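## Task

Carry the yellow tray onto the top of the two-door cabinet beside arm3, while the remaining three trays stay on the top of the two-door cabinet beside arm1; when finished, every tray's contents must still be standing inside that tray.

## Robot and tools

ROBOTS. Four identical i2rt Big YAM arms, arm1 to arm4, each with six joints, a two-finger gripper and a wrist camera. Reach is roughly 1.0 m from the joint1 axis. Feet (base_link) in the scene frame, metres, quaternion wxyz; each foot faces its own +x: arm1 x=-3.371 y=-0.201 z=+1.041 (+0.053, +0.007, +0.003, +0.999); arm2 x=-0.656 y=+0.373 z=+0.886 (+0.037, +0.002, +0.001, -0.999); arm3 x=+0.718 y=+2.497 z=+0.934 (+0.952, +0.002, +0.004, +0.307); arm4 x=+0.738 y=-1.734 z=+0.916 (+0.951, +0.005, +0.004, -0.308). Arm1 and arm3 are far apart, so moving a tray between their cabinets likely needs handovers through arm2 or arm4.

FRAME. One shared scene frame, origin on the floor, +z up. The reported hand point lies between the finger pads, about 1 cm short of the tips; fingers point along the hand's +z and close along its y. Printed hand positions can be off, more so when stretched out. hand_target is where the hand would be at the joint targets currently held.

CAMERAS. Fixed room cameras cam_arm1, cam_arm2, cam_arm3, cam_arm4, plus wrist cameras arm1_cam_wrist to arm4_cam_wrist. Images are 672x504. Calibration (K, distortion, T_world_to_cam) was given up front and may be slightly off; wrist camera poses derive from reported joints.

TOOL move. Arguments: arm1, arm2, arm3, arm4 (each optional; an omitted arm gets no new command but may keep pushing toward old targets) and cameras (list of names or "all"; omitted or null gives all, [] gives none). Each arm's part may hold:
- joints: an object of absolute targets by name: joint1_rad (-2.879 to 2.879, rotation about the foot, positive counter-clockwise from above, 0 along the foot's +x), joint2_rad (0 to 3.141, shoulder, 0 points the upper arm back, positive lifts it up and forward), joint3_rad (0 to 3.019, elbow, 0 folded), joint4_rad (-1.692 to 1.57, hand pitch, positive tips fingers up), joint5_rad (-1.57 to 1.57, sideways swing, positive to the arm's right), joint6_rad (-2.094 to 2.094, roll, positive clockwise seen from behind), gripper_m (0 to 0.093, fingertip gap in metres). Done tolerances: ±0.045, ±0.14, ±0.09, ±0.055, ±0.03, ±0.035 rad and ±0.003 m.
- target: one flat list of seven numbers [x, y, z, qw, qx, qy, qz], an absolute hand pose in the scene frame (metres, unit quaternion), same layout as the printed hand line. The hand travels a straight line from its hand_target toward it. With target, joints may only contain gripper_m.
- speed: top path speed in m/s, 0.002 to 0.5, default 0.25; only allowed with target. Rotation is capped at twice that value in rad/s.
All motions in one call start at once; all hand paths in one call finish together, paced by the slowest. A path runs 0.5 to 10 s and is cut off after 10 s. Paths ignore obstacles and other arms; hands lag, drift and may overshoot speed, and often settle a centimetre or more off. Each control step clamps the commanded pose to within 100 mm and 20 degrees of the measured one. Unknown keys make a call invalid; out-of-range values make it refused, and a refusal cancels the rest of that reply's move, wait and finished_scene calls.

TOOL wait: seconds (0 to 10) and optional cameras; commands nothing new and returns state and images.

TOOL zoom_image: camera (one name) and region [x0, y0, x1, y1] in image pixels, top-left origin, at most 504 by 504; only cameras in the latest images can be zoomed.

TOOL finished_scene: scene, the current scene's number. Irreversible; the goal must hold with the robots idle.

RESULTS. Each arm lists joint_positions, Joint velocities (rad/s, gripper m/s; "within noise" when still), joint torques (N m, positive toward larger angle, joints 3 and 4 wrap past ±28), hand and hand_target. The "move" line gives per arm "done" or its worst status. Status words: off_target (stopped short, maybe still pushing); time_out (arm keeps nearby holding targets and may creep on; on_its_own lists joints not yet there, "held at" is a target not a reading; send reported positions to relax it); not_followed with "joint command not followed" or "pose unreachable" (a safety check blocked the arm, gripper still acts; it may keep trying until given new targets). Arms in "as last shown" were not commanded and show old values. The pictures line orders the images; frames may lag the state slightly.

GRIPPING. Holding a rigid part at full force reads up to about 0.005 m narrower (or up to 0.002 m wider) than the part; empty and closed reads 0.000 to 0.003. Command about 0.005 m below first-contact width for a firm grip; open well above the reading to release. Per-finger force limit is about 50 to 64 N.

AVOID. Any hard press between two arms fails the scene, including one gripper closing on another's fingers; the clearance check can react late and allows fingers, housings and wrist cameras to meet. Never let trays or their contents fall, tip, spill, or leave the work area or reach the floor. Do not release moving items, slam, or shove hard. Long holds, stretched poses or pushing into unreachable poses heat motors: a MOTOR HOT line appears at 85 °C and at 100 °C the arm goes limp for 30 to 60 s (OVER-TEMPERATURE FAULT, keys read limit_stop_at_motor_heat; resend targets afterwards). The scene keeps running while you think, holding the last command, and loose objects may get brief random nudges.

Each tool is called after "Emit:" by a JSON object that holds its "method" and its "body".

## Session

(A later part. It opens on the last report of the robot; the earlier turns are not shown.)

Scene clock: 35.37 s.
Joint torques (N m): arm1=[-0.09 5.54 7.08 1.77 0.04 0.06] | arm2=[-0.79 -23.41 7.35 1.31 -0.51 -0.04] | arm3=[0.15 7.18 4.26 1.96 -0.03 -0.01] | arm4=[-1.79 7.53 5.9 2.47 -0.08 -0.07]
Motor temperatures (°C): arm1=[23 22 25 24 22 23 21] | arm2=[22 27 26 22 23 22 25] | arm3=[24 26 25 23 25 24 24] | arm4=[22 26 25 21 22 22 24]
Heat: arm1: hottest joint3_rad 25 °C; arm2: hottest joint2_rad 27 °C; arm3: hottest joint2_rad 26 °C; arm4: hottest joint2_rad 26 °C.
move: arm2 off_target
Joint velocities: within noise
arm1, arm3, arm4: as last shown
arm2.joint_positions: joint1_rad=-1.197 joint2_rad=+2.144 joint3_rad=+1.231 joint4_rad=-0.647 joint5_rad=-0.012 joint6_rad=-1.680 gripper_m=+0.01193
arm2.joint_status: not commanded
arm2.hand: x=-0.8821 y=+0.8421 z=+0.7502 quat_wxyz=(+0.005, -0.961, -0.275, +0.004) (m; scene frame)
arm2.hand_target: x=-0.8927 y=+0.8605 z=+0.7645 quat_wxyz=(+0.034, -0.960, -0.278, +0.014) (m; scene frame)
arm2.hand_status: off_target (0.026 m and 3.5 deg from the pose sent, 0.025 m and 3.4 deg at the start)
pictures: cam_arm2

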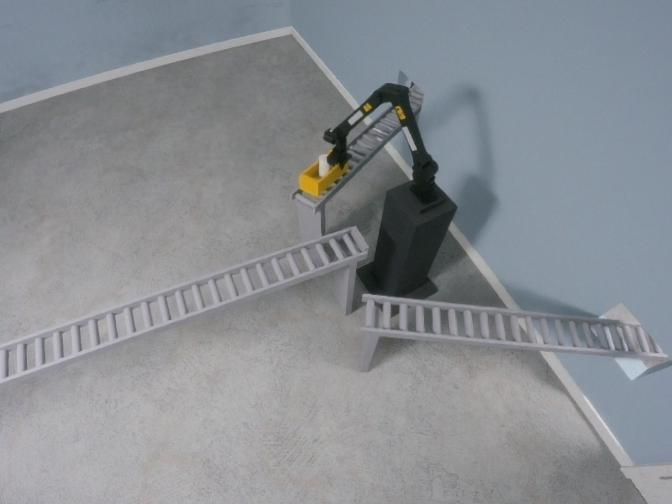

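Emit:
{"method": "move", "body": {"arm2": {"target":[-0.889,0.851,0.745,-0.034,0.961,0.279,-0.014],"speed":0.06}, "cameras": ["cam_arm2"]}}

Emit:
{"method": "zoom_image", "body": {"camera": "cam_arm2", "region": [280, 140, 380, 230]}}

Scene clock: 36.97 s.
Joint torques (N m): arm1=[0.03 5.42 7.04 1.81 0.03 0.05] | arm2=[-0.67 -23.53 5.6 1.31 -0.48 -0.01] | arm3=[0.21 7.18 4.27 1.95 -0.03 0] | arm4=[-1.85 7.71 5.93 2.48 -0.08 -0.08]
Motor temperatures (°C): arm1=[23 22 25 24 22 23 21] | arm2=[22 27 26 22 23 22 25] | arm3=[24 26 25 23 25 24 24] | arm4=[22 26 25 21 22 22 24]
Heat: arm1: hottest joint3_rad 25 °C; arm2: hottest joint2_rad 27 °C; arm3: hottest joint2_rad 26 °C; arm4: hottest joint2_rad 26 °C.
move: arm2 off_target
Joint velocities: within noise
arm1, arm3, arm4: as last shown
arm2.joint_positions: joint1_rad=-1.197 joint2_rad=+2.164 joint3_rad=+1.216 joint4_rad=-0.592 joint5_rad=-0.012 joint6_rad=-1.680 gripper_m=+0.01193
arm2.joint_status: not commanded
arm2.hand: x=-0.8819 y=+0.8419 z=+0.7371 quat_wxyz=(+0.015, -0.961, -0.275, +0.006) (m; scene frame)
arm2.hand_target: x=-0.8889 y=+0.8508 z=+0.7451 quat_wxyz=(+0.034, -0.960, -0.279, +0.014) (m; scene frame)
arm2.hand_status: off_target (0.014 m and 2.4 deg from the pose sent, 0.012 m and 3.5 deg at the start)
pictures: cam_arm2

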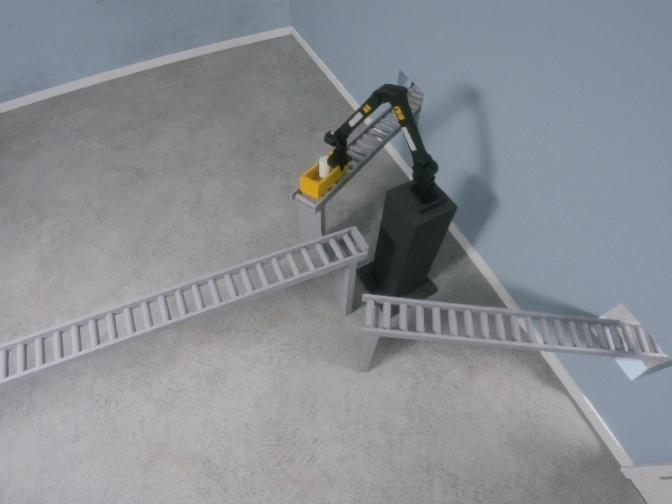

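Scaled by 5.040 from the camera's 672x504 image, which has a finer 960x720 frame.

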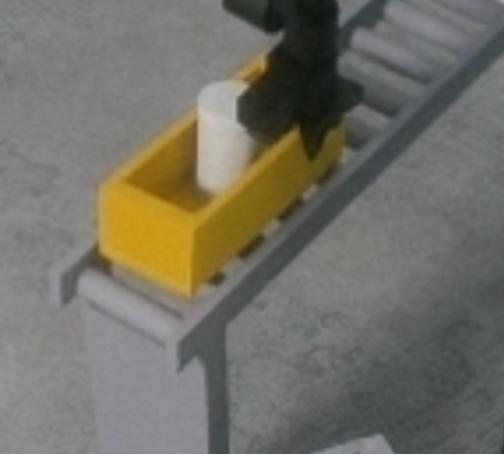

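Emit:
{"method": "move", "body": {"arm2": {"target":[-0.882,0.837,0.736,-0.034,0.961,0.279,-0.014],"speed":0.06}, "cameras": ["cam_arm2"]}}

Emit:
{"method": "zoom_image", "body": {"camera": "cam_arm2", "region": [280, 140, 380, 230]}}

Scene clock: 38.33 s.
Joint torques (N m): arm1=[-0.32 5.66 7.01 1.88 0.06 0.09] | arm2=[-0.67 -23.53 4.81 1.11 -0.5 -0.02] | arm3=[0.15 7.12 4.26 1.96 -0.03 -0.01] | arm4=[-1.73 7.3 5.76 2.54 -0.05 -0.07]
Motor temperatures (°C): arm1=[23 22 25 24 22 23 21] | arm2=[22 28 26 22 23 22 25] | arm3=[24 26 25 23 25 24 24] | arm4=[22 26 25 21 22 22 24]
Heat: arm1: hottest joint3_rad 25 °C; arm2: hottest joint2_rad 28 °C; arm3: hottest joint2_rad 26 °C; arm4: hottest joint2_rad 26 °C.
move: arm2 off_target
Joint velocities: within noise
arm1, arm3, arm4: as last shown
arm2.joint_positions: joint1_rad=-1.197 joint2_rad=+2.164 joint3_rad=+1.172 joint4_rad=-0.539 joint5_rad=-0.012 joint6_rad=-1.680 gripper_m=+0.01193
arm2.joint_status: not commanded
arm2.hand: x=-0.8769 y=+0.8315 z=+0.7277 quat_wxyz=(+0.019, -0.961, -0.275, +0.007) (m; scene frame)
arm2.hand_target: x=-0.8819 y=+0.8370 z=+0.7360 quat_wxyz=(+0.034, -0.960, -0.279, +0.014) (m; scene frame)
arm2.hand_status: off_target (0.011 m and 1.9 deg from the pose sent, 0.005 m and 2.4 deg at the start)
pictures: cam_arm2

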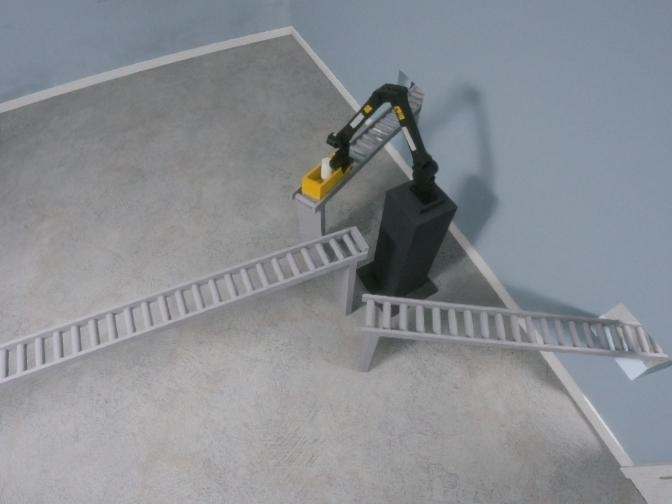

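Scaled by 5.040 from the camera's 672x504 image, which has a finer 960x720 frame.

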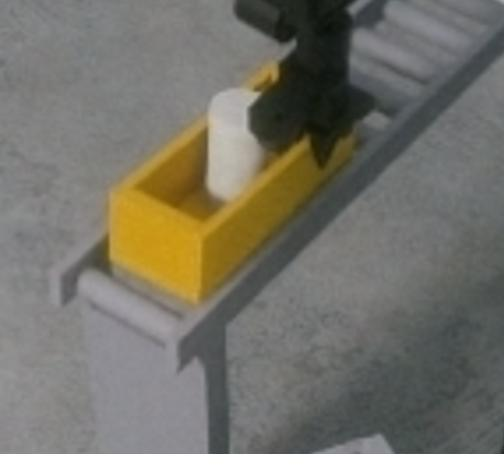

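Emit:
{"method": "move", "body": {"arm2": {"target":[-0.881,0.836,0.718,-0.034,0.961,0.279,-0.014],"speed":0.05}, "cameras": ["cam_arm2"]}}

Emit:
{"method": "zoom_image", "body": {"camera": "cam_arm2", "region": [280, 140, 380, 230]}}

Scene clock: 39.50 s.
Joint torques (N m): arm1=[-0.38 5.19 7.04 1.84 0.04 0.08] | arm2=[-0.44 -21.13 4.7 1.52 -0.48 -0.02] | arm3=[0.15 7.12 4.27 1.95 -0.03 0] | arm4=[-1.79 7.59 6.08 2.51 -0.1 -0.09]
Motor temperatures (°C): arm1=[23 22 25 24 22 23 21] | arm2=[22 28 26 22 23 22 26] | arm3=[24 26 25 23 25 24 24] | arm4=[22 26 25 21 22 22 24]
Heat: arm1: hottest joint3_rad 25 °C; arm2: hottest joint2_rad 28 °C; arm3: hottest joint2_rad 26 °C; arm4: hottest joint2_rad 26 °C.
move: arm2 done
Joint velocities: within noise
arm1.joint_positions: joint1_rad=-0.855 joint2_rad=+0.457 joint3_rad=+1.516 joint4_rad=-1.482 joint5_rad=+0.160 joint6_rad=+0.364 gripper_m=+0.09396
arm1.joint_status: not commanded
arm1.hand: x=-3.4087 y=-0.0829 z=+1.6331 quat_wxyz=(-0.218, +0.630, -0.552, -0.501) (m; scene frame)
arm1.hand_target: x=-3.4059 y=-0.0869 z=+1.6395 quat_wxyz=(-0.220, +0.625, -0.549, -0.509) (m; scene frame)
arm1.hand_status: not commanded
arm2.joint_positions: joint1_rad=-1.197 joint2_rad=+2.177 joint3_rad=+1.172 joint4_rad=-0.510 joint5_rad=-0.012 joint6_rad=-1.680 gripper_m=+0.01193
arm2.joint_status: not commanded
arm2.hand: x=-0.8783 y=+0.8345 z=+0.7216 quat_wxyz=(+0.027, -0.961, -0.275, +0.008) (m; scene frame)
arm2.hand_target: x=-0.8811 y=+0.8362 z=+0.7180 quat_wxyz=(+0.034, -0.960, -0.279, +0.014) (m; scene frame)
arm2.hand_status: done (0.005 m and 1.1 deg from the pose sent, 0.011 m and 1.9 deg at the start)
arm3.joint_positions: joint1_rad=+0.777 joint2_rad=+0.424 joint3_rad=+1.674 joint4_rad=-1.435 joint5_rad=-0.206 joint6_rad=+0.485 gripper_m=+0.09396
arm3.joint_status: not commanded
arm3.hand: x=+0.7004 y=+2.5644 z=+1.5999 quat_wxyz=(-0.307, +0.395, -0.658, -0.563) (m; scene frame)
arm3.hand_target: x=+0.6998 y=+2.5602 z=+1.6054 quat_wxyz=(-0.311, +0.393, -0.653, -0.568) (m; scene frame)
arm3.hand_status: not commanded
arm4.joint_positions: joint1_rad=+0.860 joint2_rad=+0.370 joint3_rad=+1.622 joint4_rad=-1.329 joint5_rad=-0.136 joint6_rad=-0.547 gripper_m=+0.09396
arm4.joint_status: not commanded
arm4.hand: x=+0.7918 y=-1.7066 z=+1.5908 quat_wxyz=(-0.677, +0.318, -0.661, +0.052) (m; scene frame)
arm4.hand_target: x=+0.7854 y=-1.7082 z=+1.5954 quat_wxyz=(-0.684, +0.316, -0.656, +0.053) (m; scene frame)
arm4.hand_status: not commanded
pictures: cam_arm2

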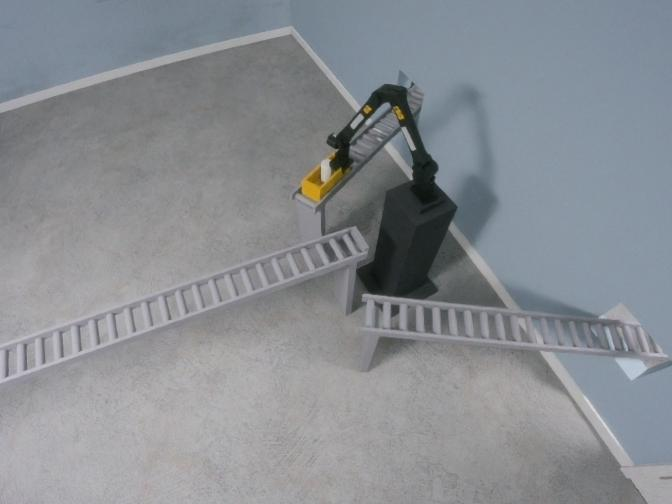

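Scaled by 5.040 from the camera's 672x504 image, which has a finer 960x720 frame.

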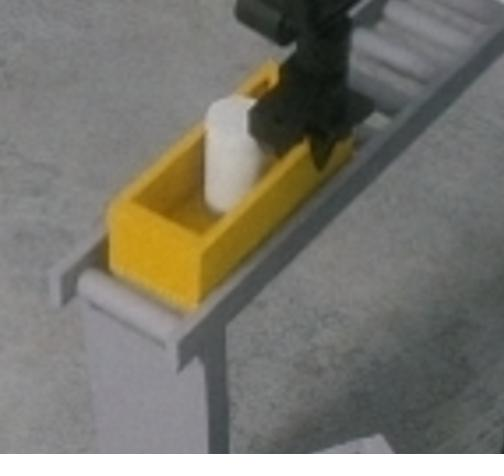

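Emit:
{"method": "move", "body": {"arm2": {"target":[-0.879,0.833,0.705,-0.034,0.961,0.279,-0.014],"speed":0.05}, "cameras": ["cam_arm2"]}}

Emit:
{"method": "zoom_image", "body": {"camera": "cam_arm2", "region": [280, 140, 380, 230]}}

Scene clock: 40.63 s.
Joint torques (N m): arm1=[-0.32 5.19 7.09 1.84 0.06 0.07] | arm2=[-0.62 -19.08 4.3 2.28 -0.5 -0.02] | arm3=[0.21 7.12 4.27 1.96 -0.03 -0.01] | arm4=[-1.2 7.41 5.87 2.32 0 -0.05]
Motor temperatures (°C): arm1=[23 22 25 24 22 23 21] | arm2=[22 28 26 22 23 22 26] | arm3=[24 26 25 23 25 24 24] | arm4=[22 26 25 21 22 22 24]
Heat: arm1: hottest joint3_rad 25 °C; arm2: hottest joint2_rad 28 °C; arm3: hottest joint2_rad 26 °C; arm4: hottest joint2_rad 26 °C.
move: arm2 off_target
Joint velocities: within noise
arm1, arm3, arm4: as last shown
arm2.joint_positions: joint1_rad=-1.197 joint2_rad=+2.177 joint3_rad=+1.168 joint4_rad=-0.503 joint5_rad=-0.012 joint6_rad=-1.680 gripper_m=+0.01193
arm2.joint_status: not commanded
arm2.hand: x=-0.8780 y=+0.8338 z=+0.7207 quat_wxyz=(+0.029, -0.961, -0.275, +0.008) (m; scene frame)
arm2.hand_target: x=-0.8786 y=+0.8323 z=+0.7055 quat_wxyz=(+0.033, -0.960, -0.279, +0.014) (m; scene frame)
arm2.hand_status: off_target (0.016 m and 1.0 deg from the pose sent, 0.017 m and 1.1 deg at the start)
pictures: cam_arm2

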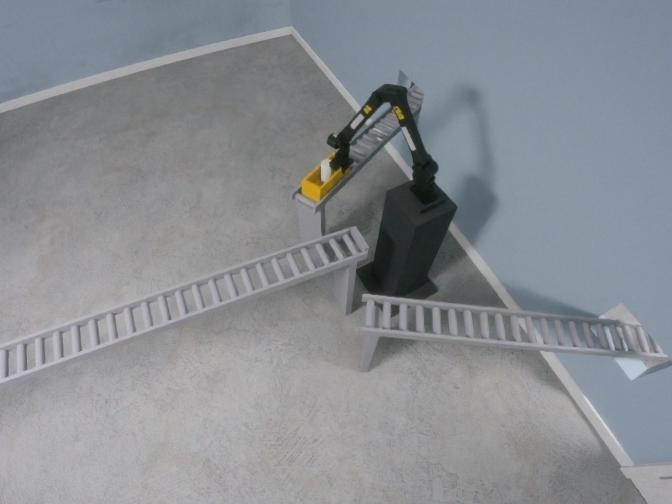

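Scaled by 5.040 from the camera's 672x504 image, which has a finer 960x720 frame.

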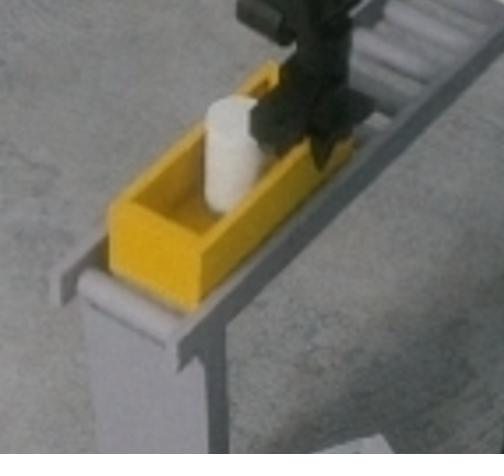

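Emit:
{"method": "move", "body": {"arm2": {"target":[-0.885,0.835,0.83,-0.034,0.961,0.279,-0.014],"speed":0.25,"joints":{"gripper_m":0.04}}, "cameras": ["cam_arm2","cam_arm3"]}}

Emit:
{"method": "move", "body": {"arm2": {"joints":{"joint2_rad":1.0}}, "arm3": {"joints":{"joint1_rad":-1.2}}, "cameras": ["cam_arm2","cam_arm3","arm3_cam_wrist"]}}

Scene clock: 42.40 s.
Joint torques (N m): arm1=[-0.21 5.66 7.09 1.87 0.05 0.06] | arm2=[-0.03 -19.55 8.01 0.16 -0.26 0.06] | arm3=[0.26 7.12 4.27 1.95 -0.03 0] | arm4=[-1.08 7.77 5.86 2.44 -0.08 -0.14]
Motor temperatures (°C): arm1=[23 23 25 24 22 23 21] | arm2=[22 28 26 22 23 22 25] | arm3=[24 26 25 23 25 24 24] | arm4=[22 26 25 21 22 22 24]
Heat: arm1: hottest joint3_rad 25 °C; arm2: hottest joint2_rad 28 °C; arm3: hottest joint2_rad 26 °C; arm4: hottest joint2_rad 26 °C.
move: arm2 done
Joint velocities: within noise
arm1, arm3, arm4: as last shown
arm2.joint_positions: joint1_rad=-1.197 joint2_rad=+1.940 joint3_rad=+1.158 joint4_rad=-0.705 joint5_rad=-0.019 joint6_rad=-1.680 gripper_m=+0.03990
arm2.joint_status: all done
arm2.hand: x=-0.8805 y=+0.8348 z=+0.8315 quat_wxyz=(+0.040, -0.960, -0.275, +0.014) (m; scene frame)
arm2.hand_target: x=-0.8853 y=+0.8352 z=+0.8300 quat_wxyz=(+0.035, -0.960, -0.279, +0.015) (m; scene frame)
arm2.hand_status: done (0.005 m and 0.9 deg from the pose sent, 0.110 m and 1.0 deg at the start)
pictures: cam_arm2, cam_arm3

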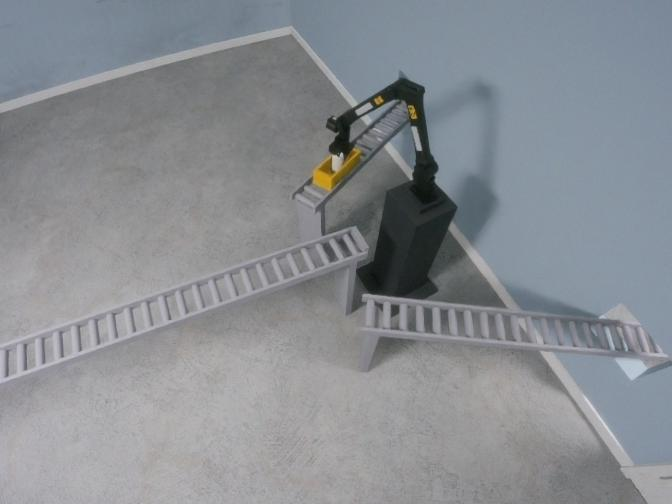

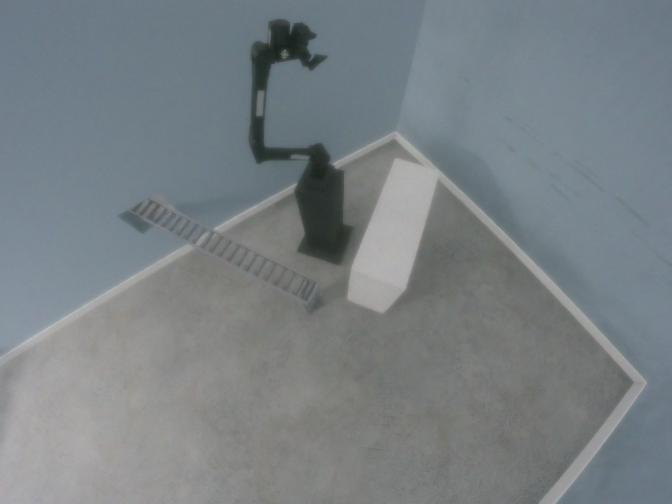

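Scene clock: 44.50 s.
Joint torques (N m): arm1=[-0.09 5.42 7.19 1.78 0.05 0.08] | arm2=[0.21 -7 12.31 1.58 -0.2 0.14] | arm3=[-0.73 7.18 4.31 1.94 -0.01 0] | arm4=[-1.44 7.82 5.85 2.41 -0.05 -0.1]
Motor temperatures (°C): arm1=[23 23 25 24 22 23 21] | arm2=[22 28 26 22 23 22 25] | arm3=[24 26 25 23 25 24 24] | arm4=[22 26 25 21 22 22 24]
Heat: arm1: hottest joint3_rad 25 °C; arm2: hottest joint2_rad 28 °C; arm3: hottest joint2_rad 26 °C; arm4: hottest joint2_rad 26 °C.
move: arm2 done; arm3 done
Joint velocities: within noise
arm1, arm4: as last shown
arm2.joint_positions: joint1_rad=-1.197 joint2_rad=+0.992 joint3_rad=+1.158 joint4_rad=-0.708 joint5_rad=-0.019 joint6_rad=-1.690 gripper_m=+0.03991
arm2.joint_status: all done
arm2.hand: x=-0.8588 y=+0.7845 z=+1.3072 quat_wxyz=(+0.485, -0.834, -0.249, +0.087) (m; scene frame)
arm2.hand_target: x=-0.8628 y=+0.7842 z=+1.3107 quat_wxyz=(+0.482, -0.834, -0.253, +0.089) (m; scene frame)
arm2.hand_status: not commanded
arm3.joint_positions: joint1_rad=-1.185 joint2_rad=+0.421 joint3_rad=+1.674 joint4_rad=-1.435 joint5_rad=-0.206 joint6_rad=+0.485 gripper_m=+0.09398
arm3.joint_status: all done
arm3.hand: x=+0.7946 y=+2.4930 z=+1.5991 quat_wxyz=(-0.636, -0.325, -0.698, -0.054) (m; scene frame)
arm3.hand_target: x=+0.7921 y=+2.4935 z=+1.6045 quat_wxyz=(-0.642, -0.327, -0.691, -0.048) (m; scene frame)
arm3.hand_status: not commanded
pictures: arm3_cam_wrist, cam_arm2, cam_arm3
camera_calibration:
arm3_cam_wrist: T_world_to_cam=[[-0.380743, -0.785454, -0.487952, 3.04147], [-0.533106, 0.617628, -0.578216, -0.187247], [0.755535, 0.0399783, -0.653887, 0.469935], [0, 0, 0, 1]] pos_world=[0.703143, 2.4858, 1.68311]

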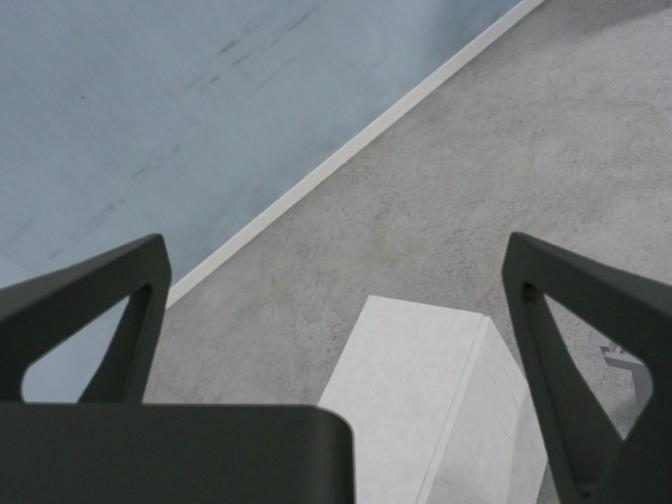

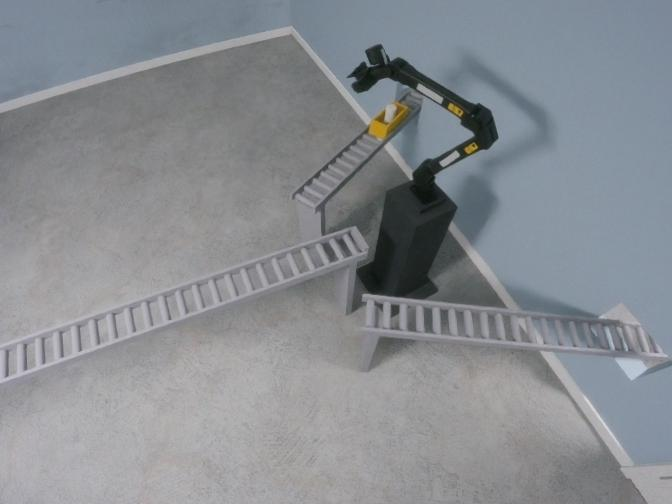

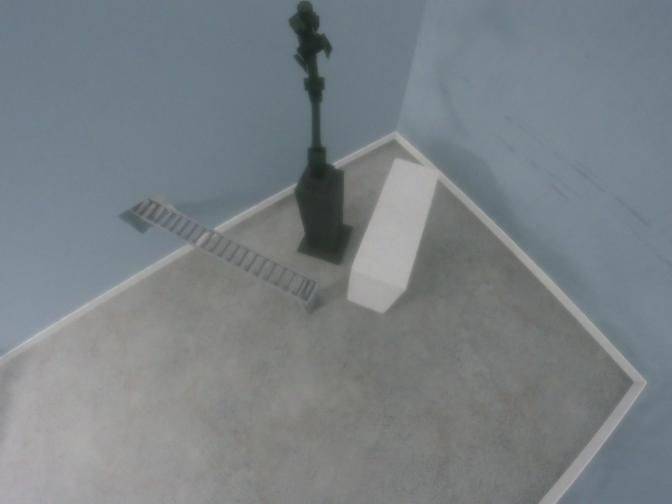

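Emit:
{"method": "move", "body": {"arm3": {"target":[1.15,2.13,1.0,0,-0.267,0.964,0],"speed":0.3}, "cameras": ["cam_arm3","arm3_cam_wrist"]}}

Emit:
{"method": "zoom_image", "body": {"camera": "cam_arm3", "region": [220, 180, 420, 330]}}

Scene clock: 50.10 s.
Joint torques (N m): arm1=[0.09 5.42 7.1 1.81 0.04 0.08] | arm2=[0.15 -7.24 12.3 1.54 -0.21 0.11] | arm3=[1.14 -16.62 9.57 -0.42 0.14 -0.05] | arm4=[-1.67 7.3 5.7 2.56 0 -0.12]
Motor temperatures (°C): arm1=[23 23 26 24 22 23 21] | arm2=[22 28 26 22 23 22 25] | arm3=[24 26 26 23 25 24 24] | arm4=[22 26 26 21 22 22 24]
Heat: arm1: hottest joint3_rad 26 °C; arm2: hottest joint2_rad 28 °C; arm3: hottest joint2_rad 26 °C; arm4: hottest joint2_rad 26 °C.
move: arm3 off_target
Joint velocities: within noise
arm1, arm2, arm4: as last shown
arm3.joint_positions: joint1_rad=-1.340 joint2_rad=+1.899 joint3_rad=+1.464 joint4_rad=-1.153 joint5_rad=-0.003 joint6_rad=-1.233 gripper_m=+0.09399
arm3.joint_status: not commanded
arm3.hand: x=+1.1342 y=+2.1362 z=+0.9898 quat_wxyz=(+0.007, +0.256, -0.967, -0.010) (m; scene frame)
arm3.hand_target: x=+1.1487 y=+2.1312 z=+1.0012 quat_wxyz=(+0.002, +0.267, -0.964, +0.003) (m; scene frame)
arm3.hand_status: off_target (0.020 m and 1.9 deg from the pose sent, 0.786 m and 108.3 deg at the start; pose on its path clipped on 32 of 124 steps)
pictures: arm3_cam_wrist, cam_arm3
camera_calibration:
arm3_cam_wrist: T_world_to_cam=[[0.496208, -0.867785, -0.0269534, 1.31807], [-0.685768, -0.41079, 0.600811, 1.06485], [-0.532447, -0.279644, -0.798936, 2.11627], [0, 0, 0, 1]] pos_world=[1.203, 2.17304, 1.08652]

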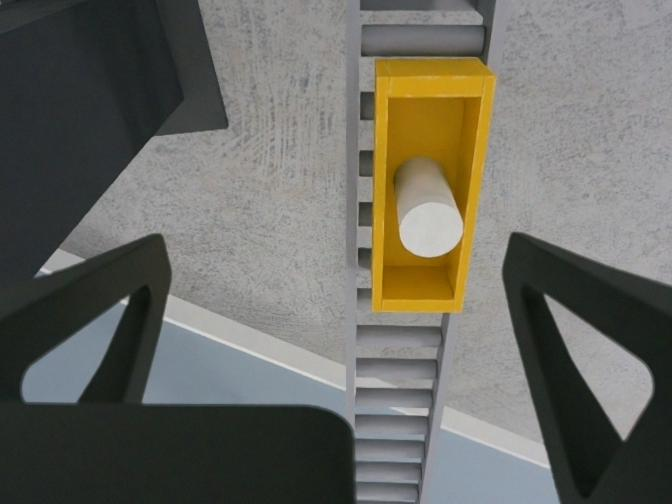

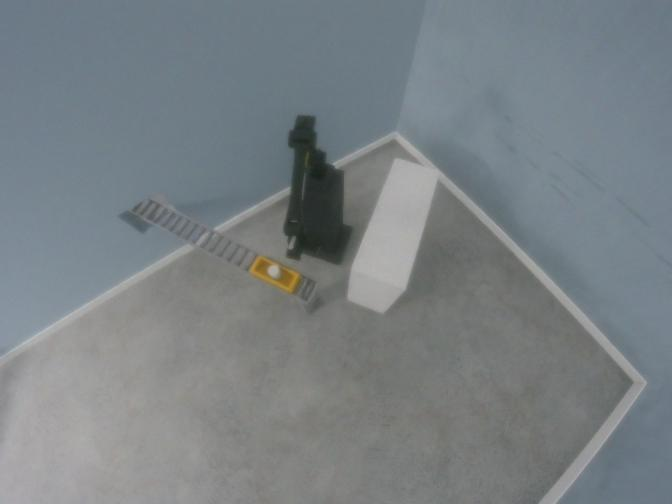

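Scaled by 2.520 from the camera's 672x504 image, which has a finer 960x720 frame.

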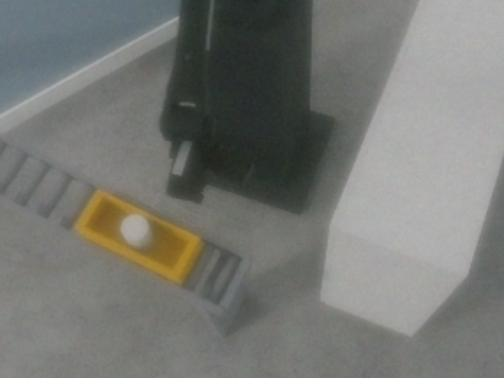

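Emit:
{"method": "wait", "body": {"seconds": 0.5, "cameras": ["arm3_cam_wrist"]}}

Emit:
{"method": "zoom_image", "body": {"camera": "arm3_cam_wrist", "region": [300, 0, 540, 240]}}

Scene clock: 50.80 s.
Joint torques (N m): arm1=[0.09 5.42 7.06 1.85 0.05 0.09] | arm2=[-0.15 -7.06 12.26 1.55 -0.21 0.11] | arm3=[1.2 -16.56 9.55 -0.4 0.13 -0.07] | arm4=[-1.96 8.06 5.81 2.43 -0.09 -0.13]
Motor temperatures (°C): arm1=[23 23 26 24 22 23 21] | arm2=[22 28 26 22 23 22 25] | arm3=[24 26 26 23 25 24 24] | arm4=[22 26 26 21 22 22 24]
Heat: arm1: hottest joint3_rad 26 °C; arm2: hottest joint2_rad 28 °C; arm3: hottest joint2_rad 26 °C; arm4: hottest joint2_rad 26 °C.
Joint velocities: within noise
arm1.joint_positions: joint1_rad=-0.855 joint2_rad=+0.457 joint3_rad=+1.516 joint4_rad=-1.482 joint5_rad=+0.160 joint6_rad=+0.364 gripper_m=+0.09396
arm1.joint_status: not commanded
arm1.hand: x=-3.4087 y=-0.0829 z=+1.6331 quat_wxyz=(-0.218, +0.630, -0.552, -0.501) (m; scene frame)
arm1.hand_target: x=-3.4059 y=-0.0869 z=+1.6395 quat_wxyz=(-0.220, +0.625, -0.549, -0.509) (m; scene frame)
arm1.hand_status: not commanded
arm2.joint_positions: joint1_rad=-1.197 joint2_rad=+0.992 joint3_rad=+1.158 joint4_rad=-0.708 joint5_rad=-0.019 joint6_rad=-1.690 gripper_m=+0.03991
arm2.joint_status: not commanded
arm2.hand: x=-0.8588 y=+0.7845 z=+1.3072 quat_wxyz=(+0.485, -0.834, -0.249, +0.087) (m; scene frame)
arm2.hand_target: x=-0.8628 y=+0.7842 z=+1.3107 quat_wxyz=(+0.482, -0.834, -0.253, +0.089) (m; scene frame)
arm2.hand_status: not commanded
arm3.joint_positions: joint1_rad=-1.340 joint2_rad=+1.899 joint3_rad=+1.464 joint4_rad=-1.153 joint5_rad=-0.003 joint6_rad=-1.233 gripper_m=+0.09399
arm3.joint_status: not commanded
arm3.hand: x=+1.1342 y=+2.1362 z=+0.9898 quat_wxyz=(+0.007, +0.256, -0.967, -0.010) (m; scene frame)
arm3.hand_target: x=+1.1487 y=+2.1312 z=+1.0012 quat_wxyz=(+0.002, +0.267, -0.964, +0.003) (m; scene frame)
arm3.hand_status: off_target (0.020 m and 1.9 deg from the pose sent, 0.786 m and 108.3 deg at the start; pose on its path clipped on 32 of 124 steps)
arm4.joint_positions: joint1_rad=+0.860 joint2_rad=+0.370 joint3_rad=+1.622 joint4_rad=-1.329 joint5_rad=-0.136 joint6_rad=-0.547 gripper_m=+0.09396
arm4.joint_status: not commanded
arm4.hand: x=+0.7918 y=-1.7066 z=+1.5908 quat_wxyz=(-0.677, +0.318, -0.661, +0.052) (m; scene frame)
arm4.hand_target: x=+0.7854 y=-1.7082 z=+1.5954 quat_wxyz=(-0.684, +0.316, -0.656, +0.053) (m; scene frame)
arm4.hand_status: not commanded
wait: 0.50 s; at rest by 0.07 s
pictures: arm3_cam_wrist
camera_calibration:
arm3_cam_wrist: T_world_to_cam=[[0.496208, -0.867785, -0.0269534, 1.31807], [-0.685768, -0.41079, 0.600811, 1.06485], [-0.532447, -0.279644, -0.798936, 2.11627], [0, 0, 0, 1]] pos_world=[1.203, 2.17304, 1.08652]

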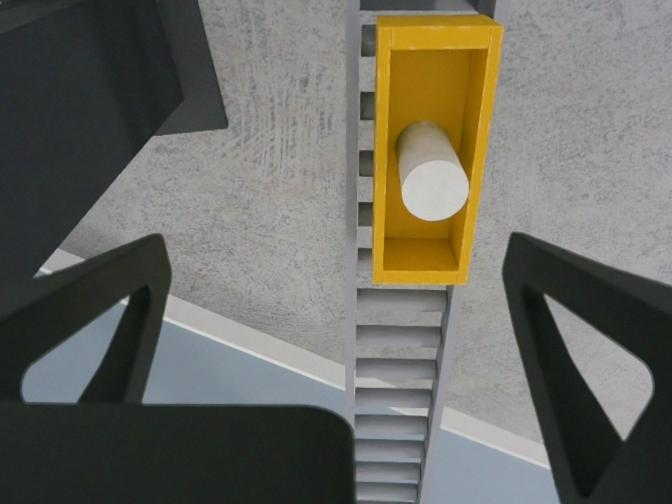

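Scaled by 2.100 from the camera's 672x504 image, which has a finer 960x720 frame.

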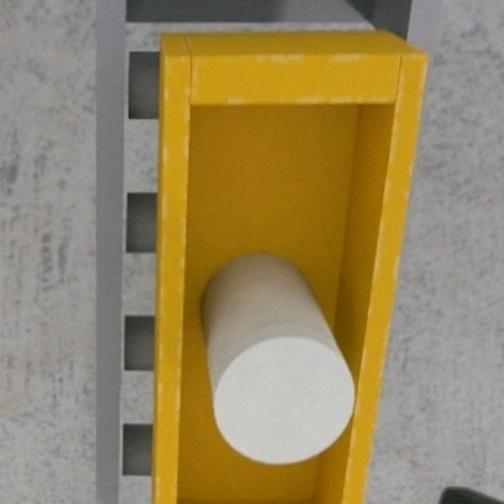

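Emit:
{"method": "wait", "body": {"seconds": 1.5, "cameras": ["arm3_cam_wrist","cam_arm3"]}}

Emit:
{"method": "zoom_image", "body": {"camera": "arm3_cam_wrist", "region": [300, 0, 540, 240]}}

Scene clock: 52.40 s.
Joint torques (N m): arm1=[-0.38 5.3 7.13 1.88 0.02 0.06] | arm2=[0.26 -7.12 12.27 1.5 -0.21 0.12] | arm3=[1.14 -16.56 9.55 -0.42 0.13 -0.06] | arm4=[-1.9 8.06 5.89 2.62 -0.1 -0.08]
Motor temperatures (°C): arm1=[23 23 26 24 22 23 21] | arm2=[22 28 26 22 23 22 25] | arm3=[24 26 26 23 25 24 24] | arm4=[22 26 26 21 22 22 24]
Heat: arm1: hottest joint3_rad 26 °C; arm2: hottest joint2_rad 28 °C; arm3: hottest joint2_rad 26 °C; arm4: hottest joint2_rad 26 °C.
Joint velocities: within noise
arm1.joint_positions: joint1_rad=-0.855 joint2_rad=+0.457 joint3_rad=+1.516 joint4_rad=-1.482 joint5_rad=+0.160 joint6_rad=+0.364 gripper_m=+0.09396
arm1.joint_status: not commanded
arm1.hand: x=-3.4087 y=-0.0829 z=+1.6331 quat_wxyz=(-0.218, +0.630, -0.552, -0.501) (m; scene frame)
arm1.hand_target: x=-3.4059 y=-0.0869 z=+1.6395 quat_wxyz=(-0.220, +0.625, -0.549, -0.509) (m; scene frame)
arm1.hand_status: not commanded
arm2.joint_positions: joint1_rad=-1.197 joint2_rad=+0.992 joint3_rad=+1.158 joint4_rad=-0.708 joint5_rad=-0.019 joint6_rad=-1.690 gripper_m=+0.03991
arm2.joint_status: not commanded
arm2.hand: x=-0.8588 y=+0.7845 z=+1.3072 quat_wxyz=(+0.485, -0.834, -0.249, +0.087) (m; scene frame)
arm2.hand_target: x=-0.8628 y=+0.7842 z=+1.3107 quat_wxyz=(+0.482, -0.834, -0.253, +0.089) (m; scene frame)
arm2.hand_status: not commanded
arm3.joint_positions: joint1_rad=-1.340 joint2_rad=+1.899 joint3_rad=+1.464 joint4_rad=-1.153 joint5_rad=-0.003 joint6_rad=-1.233 gripper_m=+0.09399
arm3.joint_status: not commanded
arm3.hand: x=+1.1342 y=+2.1362 z=+0.9898 quat_wxyz=(+0.007, +0.256, -0.967, -0.010) (m; scene frame)
arm3.hand_target: x=+1.1487 y=+2.1312 z=+1.0012 quat_wxyz=(+0.002, +0.267, -0.964, +0.003) (m; scene frame)
arm3.hand_status: off_target (0.020 m and 1.9 deg from the pose sent, 0.786 m and 108.3 deg at the start; pose on its path clipped on 32 of 124 steps)
arm4.joint_positions: joint1_rad=+0.860 joint2_rad=+0.370 joint3_rad=+1.622 joint4_rad=-1.329 joint5_rad=-0.136 joint6_rad=-0.547 gripper_m=+0.09396
arm4.joint_status: not commanded
arm4.hand: x=+0.7918 y=-1.7066 z=+1.5908 quat_wxyz=(-0.677, +0.318, -0.661, +0.052) (m; scene frame)
arm4.hand_target: x=+0.7854 y=-1.7082 z=+1.5954 quat_wxyz=(-0.684, +0.316, -0.656, +0.053) (m; scene frame)
arm4.hand_status: not commanded
wait: 1.50 s; at rest by 0.17 s
pictures: arm3_cam_wrist, cam_arm3
camera_calibration:
arm3_cam_wrist: T_world_to_cam=[[0.496208, -0.867785, -0.0269534, 1.31807], [-0.685768, -0.41079, 0.600811, 1.06485], [-0.532447, -0.279644, -0.798936, 2.11627], [0, 0, 0, 1]] pos_world=[1.203, 2.17304, 1.08652]

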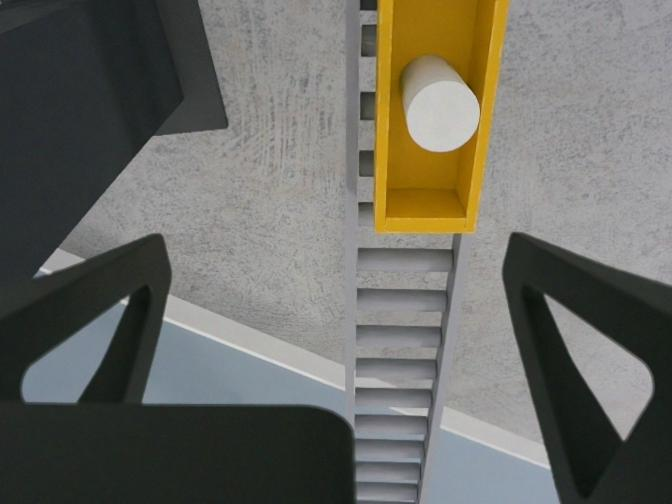

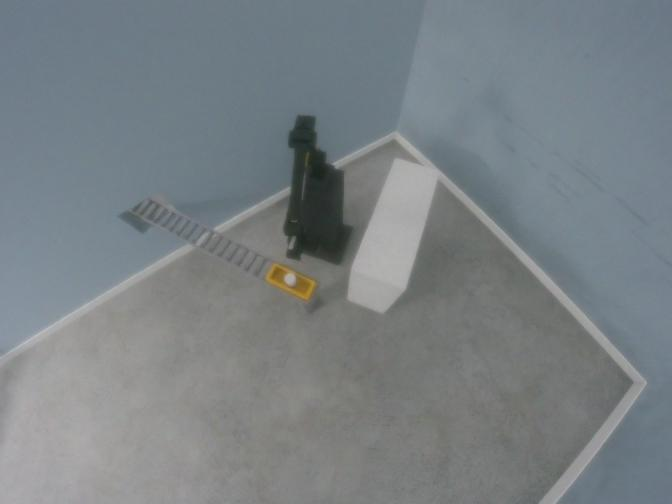

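Scaled by 2.100 from the camera's 672x504 image, which has a finer 960x720 frame.

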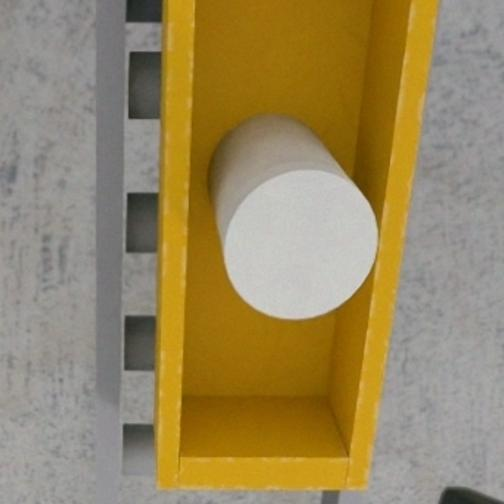

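Emit:
{"method": "zoom_image", "body": {"camera": "cam_arm3", "region": [250, 240, 340, 320]}}

Scaled by 5.600 from the camera's 672x504 image, which has a finer 960x720 frame.

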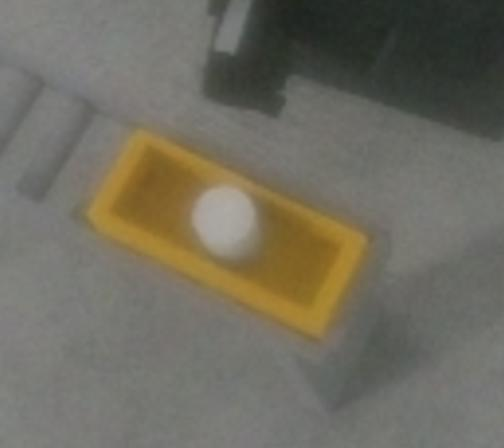

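Emit:
{"method": "move", "body": {"arm3": {"target":[1.155,2.094,0.80,0,-0.267,0.964,0],"speed":0.2,"joints":{"gripper_m":0.048}}, "cameras": ["arm3_cam_wrist"]}}

Scene clock: 55.10 s.
Joint torques (N m): arm1=[-0.26 5.6 7.05 1.77 0.06 0.06] | arm2=[-0.09 -7.36 12.31 1.54 -0.21 0.12] | arm3=[-1.2 -18.84 7.27 0.51 -0.15 -0.04] | arm4=[-1.85 7.88 5.91 2.5 -0.03 -0.13]
Motor temperatures (°C): arm1=[23 23 26 24 22 23 21] | arm2=[22 28 26 22 23 22 25] | arm3=[24 27 26 23 25 24 24] | arm4=[22 26 26 21 22 22 24]
Heat: arm1: hottest joint3_rad 26 °C; arm2: hottest joint2_rad 28 °C; arm3: hottest joint2_rad 27 °C; arm4: hottest joint2_rad 26 °C.
move: arm3 off_target
Joint velocities: within noise
arm1, arm2, arm4: as last shown
arm3.joint_positions: joint1_rad=-1.357 joint2_rad=+2.257 joint3_rad=+1.469 joint4_rad=-0.823 joint5_rad=-0.003 joint6_rad=-1.275 gripper_m=+0.04809
arm3.joint_status: all done
arm3.hand: x=+1.1439 y=+2.1140 z=+0.7931 quat_wxyz=(+0.013, +0.268, -0.963, -0.020) (m; scene frame)
arm3.hand_target: x=+1.1544 y=+2.0945 z=+0.8007 quat_wxyz=(+0.000, +0.267, -0.964, +0.000) (m; scene frame)
arm3.hand_status: off_target (0.024 m and 2.7 deg from the pose sent, 0.196 m and 1.9 deg at the start)
pictures: arm3_cam_wrist
camera_calibration:
arm3_cam_wrist: T_world_to_cam=[[0.516989, -0.854551, -0.0496371, 1.25497], [-0.665167, -0.43756, 0.605057, 1.2103], [-0.538771, -0.279791, -0.794634, 1.96232], [0, 0, 0, 1]] pos_world=[1.21349, 2.15105, 0.889321]

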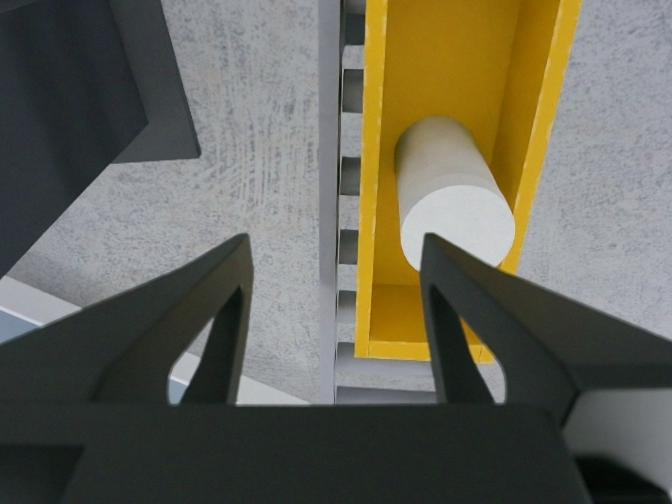

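Emit:
{"method": "move", "body": {"arm3": {"target":[1.145,2.068,0.655,-0.01,-0.267,0.964,0.015],"speed":0.15}, "cameras": ["arm3_cam_wrist"]}}

Scene clock: 57.43 s.
Joint torques (N m): arm1=[0.03 5.6 7.09 1.74 0.07 0.08] | arm2=[-0.03 -7.12 12.29 1.51 -0.22 0.11] | arm3=[-1.14 -19.43 6.06 0.35 -0.07 -0.08] | arm4=[-1.9 7.94 5.87 2.63 -0.09 -0.1]
Motor temperatures (°C): arm1=[23 23 26 24 22 23 21] | arm2=[22 27 27 22 23 22 25] | arm3=[24 27 26 23 25 24 24] | arm4=[22 26 26 21 22 22 24]
Heat: arm1: hottest joint3_rad 26 °C; arm2: hottest joint2_rad 27 °C; arm3: hottest joint2_rad 27 °C; arm4: hottest joint2_rad 26 °C.
move: arm3 off_target
Joint velocities: within noise
arm1, arm2, arm4: as last shown
arm3.joint_positions: joint1_rad=-1.398 joint2_rad=+2.571 joint3_rad=+1.646 joint4_rad=-0.702 joint5_rad=-0.003 joint6_rad=-1.316 gripper_m=+0.04809
arm3.joint_status: not commanded
arm3.hand: x=+1.1406 y=+2.0835 z=+0.6566 quat_wxyz=(+0.017, +0.268, -0.963, -0.027) (m; scene frame)
arm3.hand_target: x=+1.1447 y=+2.0681 z=+0.6554 quat_wxyz=(+0.010, +0.267, -0.964, -0.015) (m; scene frame)
arm3.hand_status: off_target (0.016 m and 1.6 deg from the pose sent, 0.146 m and 0.7 deg at the start)
pictures: arm3_cam_wrist
camera_calibration:
arm3_cam_wrist: T_world_to_cam=[[0.516784, -0.853631, -0.0651801, 1.23236], [-0.658905, -0.445196, 0.606338, 1.28534], [-0.546606, -0.270399, -0.792531, 1.83154], [0, 0, 0, 1]] pos_world=[1.21118, 2.11946, 0.752523]

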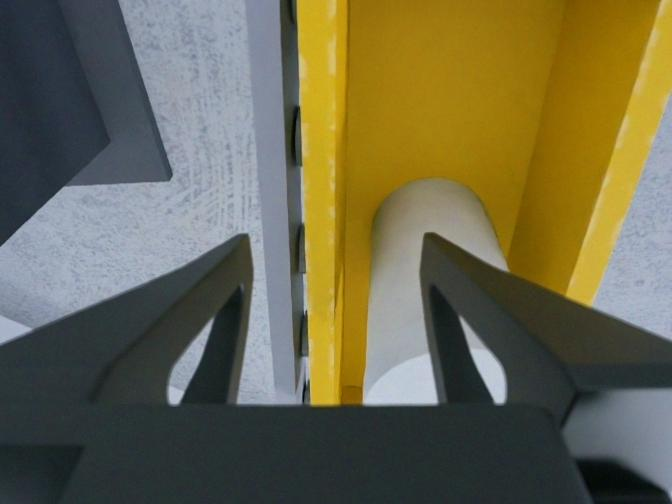

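Emit:
{"method": "move", "body": {"arm3": {"target":[1.129,2.064,0.575,-0.024,-0.267,0.964,0.036],"speed":0.1}, "cameras": ["arm3_cam_wrist"]}}

Scene clock: 59.47 s.
Joint torques (N m): arm1=[0.15 5.36 7.13 1.76 0.06 0.05] | arm2=[-0.15 -7.06 12.29 1.57 -0.22 0.14] | arm3=[-1.44 -19.55 5.61 0.01 0.11 -0.05] | arm4=[-2.02 8.23 5.85 2.51 -0.05 -0.12]
Motor temperatures (°C): arm1=[23 23 26 24 22 23 21] | arm2=[22 27 27 22 23 22 25] | arm3=[24 27 26 23 25 24 24] | arm4=[22 26 26 21 22 22 24]
Heat: arm1: hottest joint3_rad 26 °C; arm2: hottest joint2_rad 27 °C; arm3: hottest joint2_rad 27 °C; arm4: hottest joint2_rad 26 °C.
move: arm3 off_target
Joint velocities: within noise
arm1, arm2, arm4: as last shown
arm3.joint_positions: joint1_rad=-1.415 joint2_rad=+2.755 joint3_rad=+1.784 joint4_rad=-0.695 joint5_rad=-0.002 joint6_rad=-1.347 gripper_m=+0.04809
arm3.joint_status: not commanded
arm3.hand: x=+1.1300 y=+2.0782 z=+0.5797 quat_wxyz=(+0.026, +0.274, -0.960, -0.044) (m; scene frame)
arm3.hand_target: x=+1.1287 y=+2.0644 z=+0.5755 quat_wxyz=(+0.024, +0.270, -0.962, -0.036) (m; scene frame)
arm3.hand_status: off_target (0.015 m and 1.3 deg from the pose sent, 0.085 m and 1.4 deg at the start)
pictures: arm3_cam_wrist
camera_calibration:
arm3_cam_wrist: T_world_to_cam=[[0.525144, -0.844612, -0.104187, 1.22262], [-0.636196, -0.470944, 0.611119, 1.34764], [-0.565224, -0.254642, -0.784652, 1.74703], [0, 0, 0, 1]] pos_world=[1.20277, 2.11217, 0.674626]

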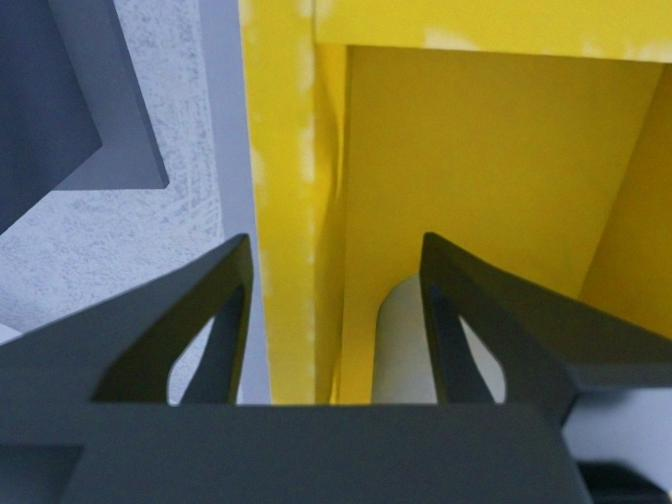

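Emit:
{"method": "move", "body": {"arm3": {"target":[1.121,2.082,0.565,-0.024,-0.267,0.964,0.036],"speed":0.1}, "cameras": ["arm3_cam_wrist"]}}

Scene clock: 60.77 s.
Joint torques (N m): arm1=[-0.09 5.13 7.08 1.83 0.05 0.06] | arm2=[0.03 -7.24 12.27 1.59 -0.22 0.12] | arm3=[-0.44 -19.55 3.18 0.38 0.06 0.12] | arm4=[-1.55 7.41 5.97 2.63 -0.08 -0.11]
Motor temperatures (°C): arm1=[23 23 26 24 22 23 21] | arm2=[22 27 27 22 23 22 25] | arm3=[24 27 26 23 25 24 24] | arm4=[22 26 26 21 22 22 24]
Heat: arm1: hottest joint3_rad 26 °C; arm2: hottest joint2_rad 27 °C; arm3: hottest joint2_rad 27 °C; arm4: hottest joint2_rad 26 °C.
move: arm3 done
Joint velocities: within noise
arm1, arm2, arm4: as last shown
arm3.joint_positions: joint1_rad=-1.415 joint2_rad=+2.755 joint3_rad=+1.756 joint4_rad=-0.649 joint5_rad=-0.002 joint6_rad=-1.348 gripper_m=+0.04809
arm3.joint_status: not commanded
arm3.hand: x=+1.1270 y=+2.0812 z=+0.5735 quat_wxyz=(+0.022, +0.275, -0.961, -0.036) (m; scene frame)
arm3.hand_target: x=+1.1209 y=+2.0821 z=+0.5651 quat_wxyz=(+0.024, +0.267, -0.963, -0.036) (m; scene frame)
arm3.hand_status: done (0.010 m and 1.0 deg from the pose sent, 0.018 m and 1.3 deg at the start)
pictures: arm3_cam_wrist
camera_calibration:
arm3_cam_wrist: T_world_to_cam=[[0.527761, -0.845004, -0.0862383, 1.21369], [-0.643422, -0.463998, 0.608862, 1.34592], [-0.554505, -0.265846, -0.788574, 1.75474], [0, 0, 0, 1]] pos_world=[1.19847, 2.11657, 0.668925]

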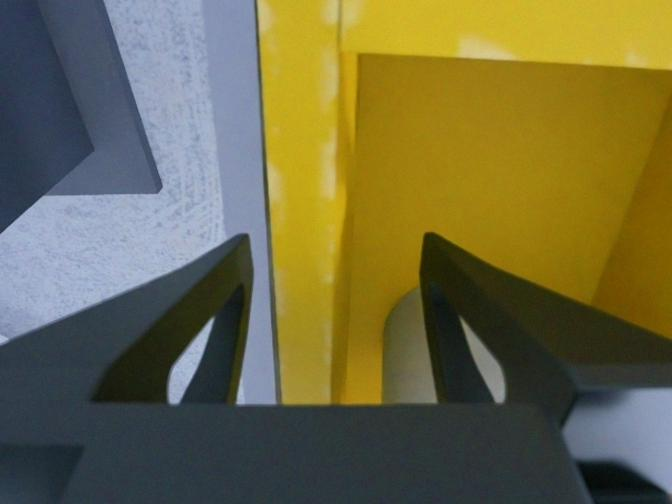

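Emit:
{"method": "move", "body": {"arm3": {"target":[1.115,2.091,0.556,-0.024,-0.267,0.964,0.036],"speed":0.1}, "cameras": ["arm3_cam_wrist"]}}

Scene clock: 61.87 s.
Joint torques (N m): arm1=[0.03 5.66 7.09 1.8 0.07 0.05] | arm2=[0.03 -7.12 12.27 1.54 -0.2 0.12] | arm3=[-0.09 -18.84 2.92 0.55 0.05 0.12] | arm4=[-1.32 7.18 5.86 2.4 -0.06 -0.09]
Motor temperatures (°C): arm1=[23 23 26 24 22 23 21] | arm2=[22 27 27 22 23 22 25] | arm3=[24 27 26 23 25 24 24] | arm4=[22 26 26 21 22 22 24]
Heat: arm1: hottest joint3_rad 26 °C; arm2: hottest joint2_rad 27 °C; arm3: hottest joint2_rad 27 °C; arm4: hottest joint2_rad 26 °C.
move: arm3 off_target
Joint velocities: within noise
arm1, arm2, arm4: as last shown
arm3.joint_positions: joint1_rad=-1.415 joint2_rad=+2.755 joint3_rad=+1.729 joint4_rad=-0.616 joint5_rad=-0.002 joint6_rad=-1.345 gripper_m=+0.04809
arm3.joint_status: not commanded
arm3.hand: x=+1.1218 y=+2.0864 z=+0.5677 quat_wxyz=(+0.020, +0.273, -0.961, -0.033) (m; scene frame)
arm3.hand_target: x=+1.1148 y=+2.0912 z=+0.5561 quat_wxyz=(+0.024, +0.267, -0.963, -0.036) (m; scene frame)
arm3.hand_status: off_target (0.014 m and 0.9 deg from the pose sent, 0.023 m and 1.0 deg at the start)
pictures: arm3_cam_wrist
camera_calibration:
arm3_cam_wrist: T_world_to_cam=[[0.525537, -0.847001, -0.0800032, 1.22342], [-0.647427, -0.459163, 0.608283, 1.3432], [-0.551951, -0.267879, -0.789678, 1.7507], [0, 0, 0, 1]] pos_world=[1.19297, 2.12196, 0.663324]

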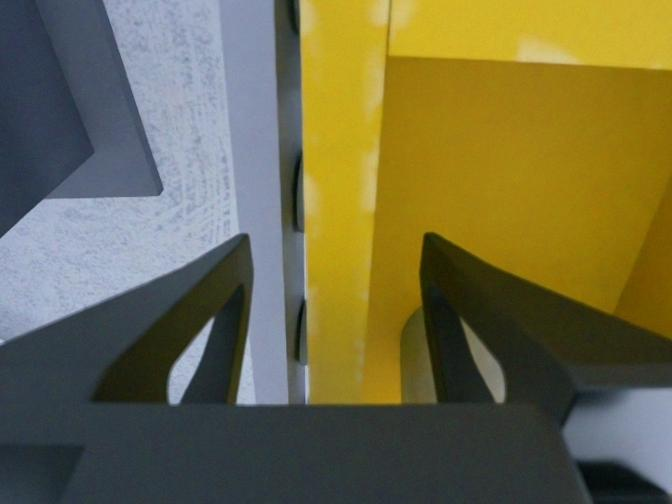

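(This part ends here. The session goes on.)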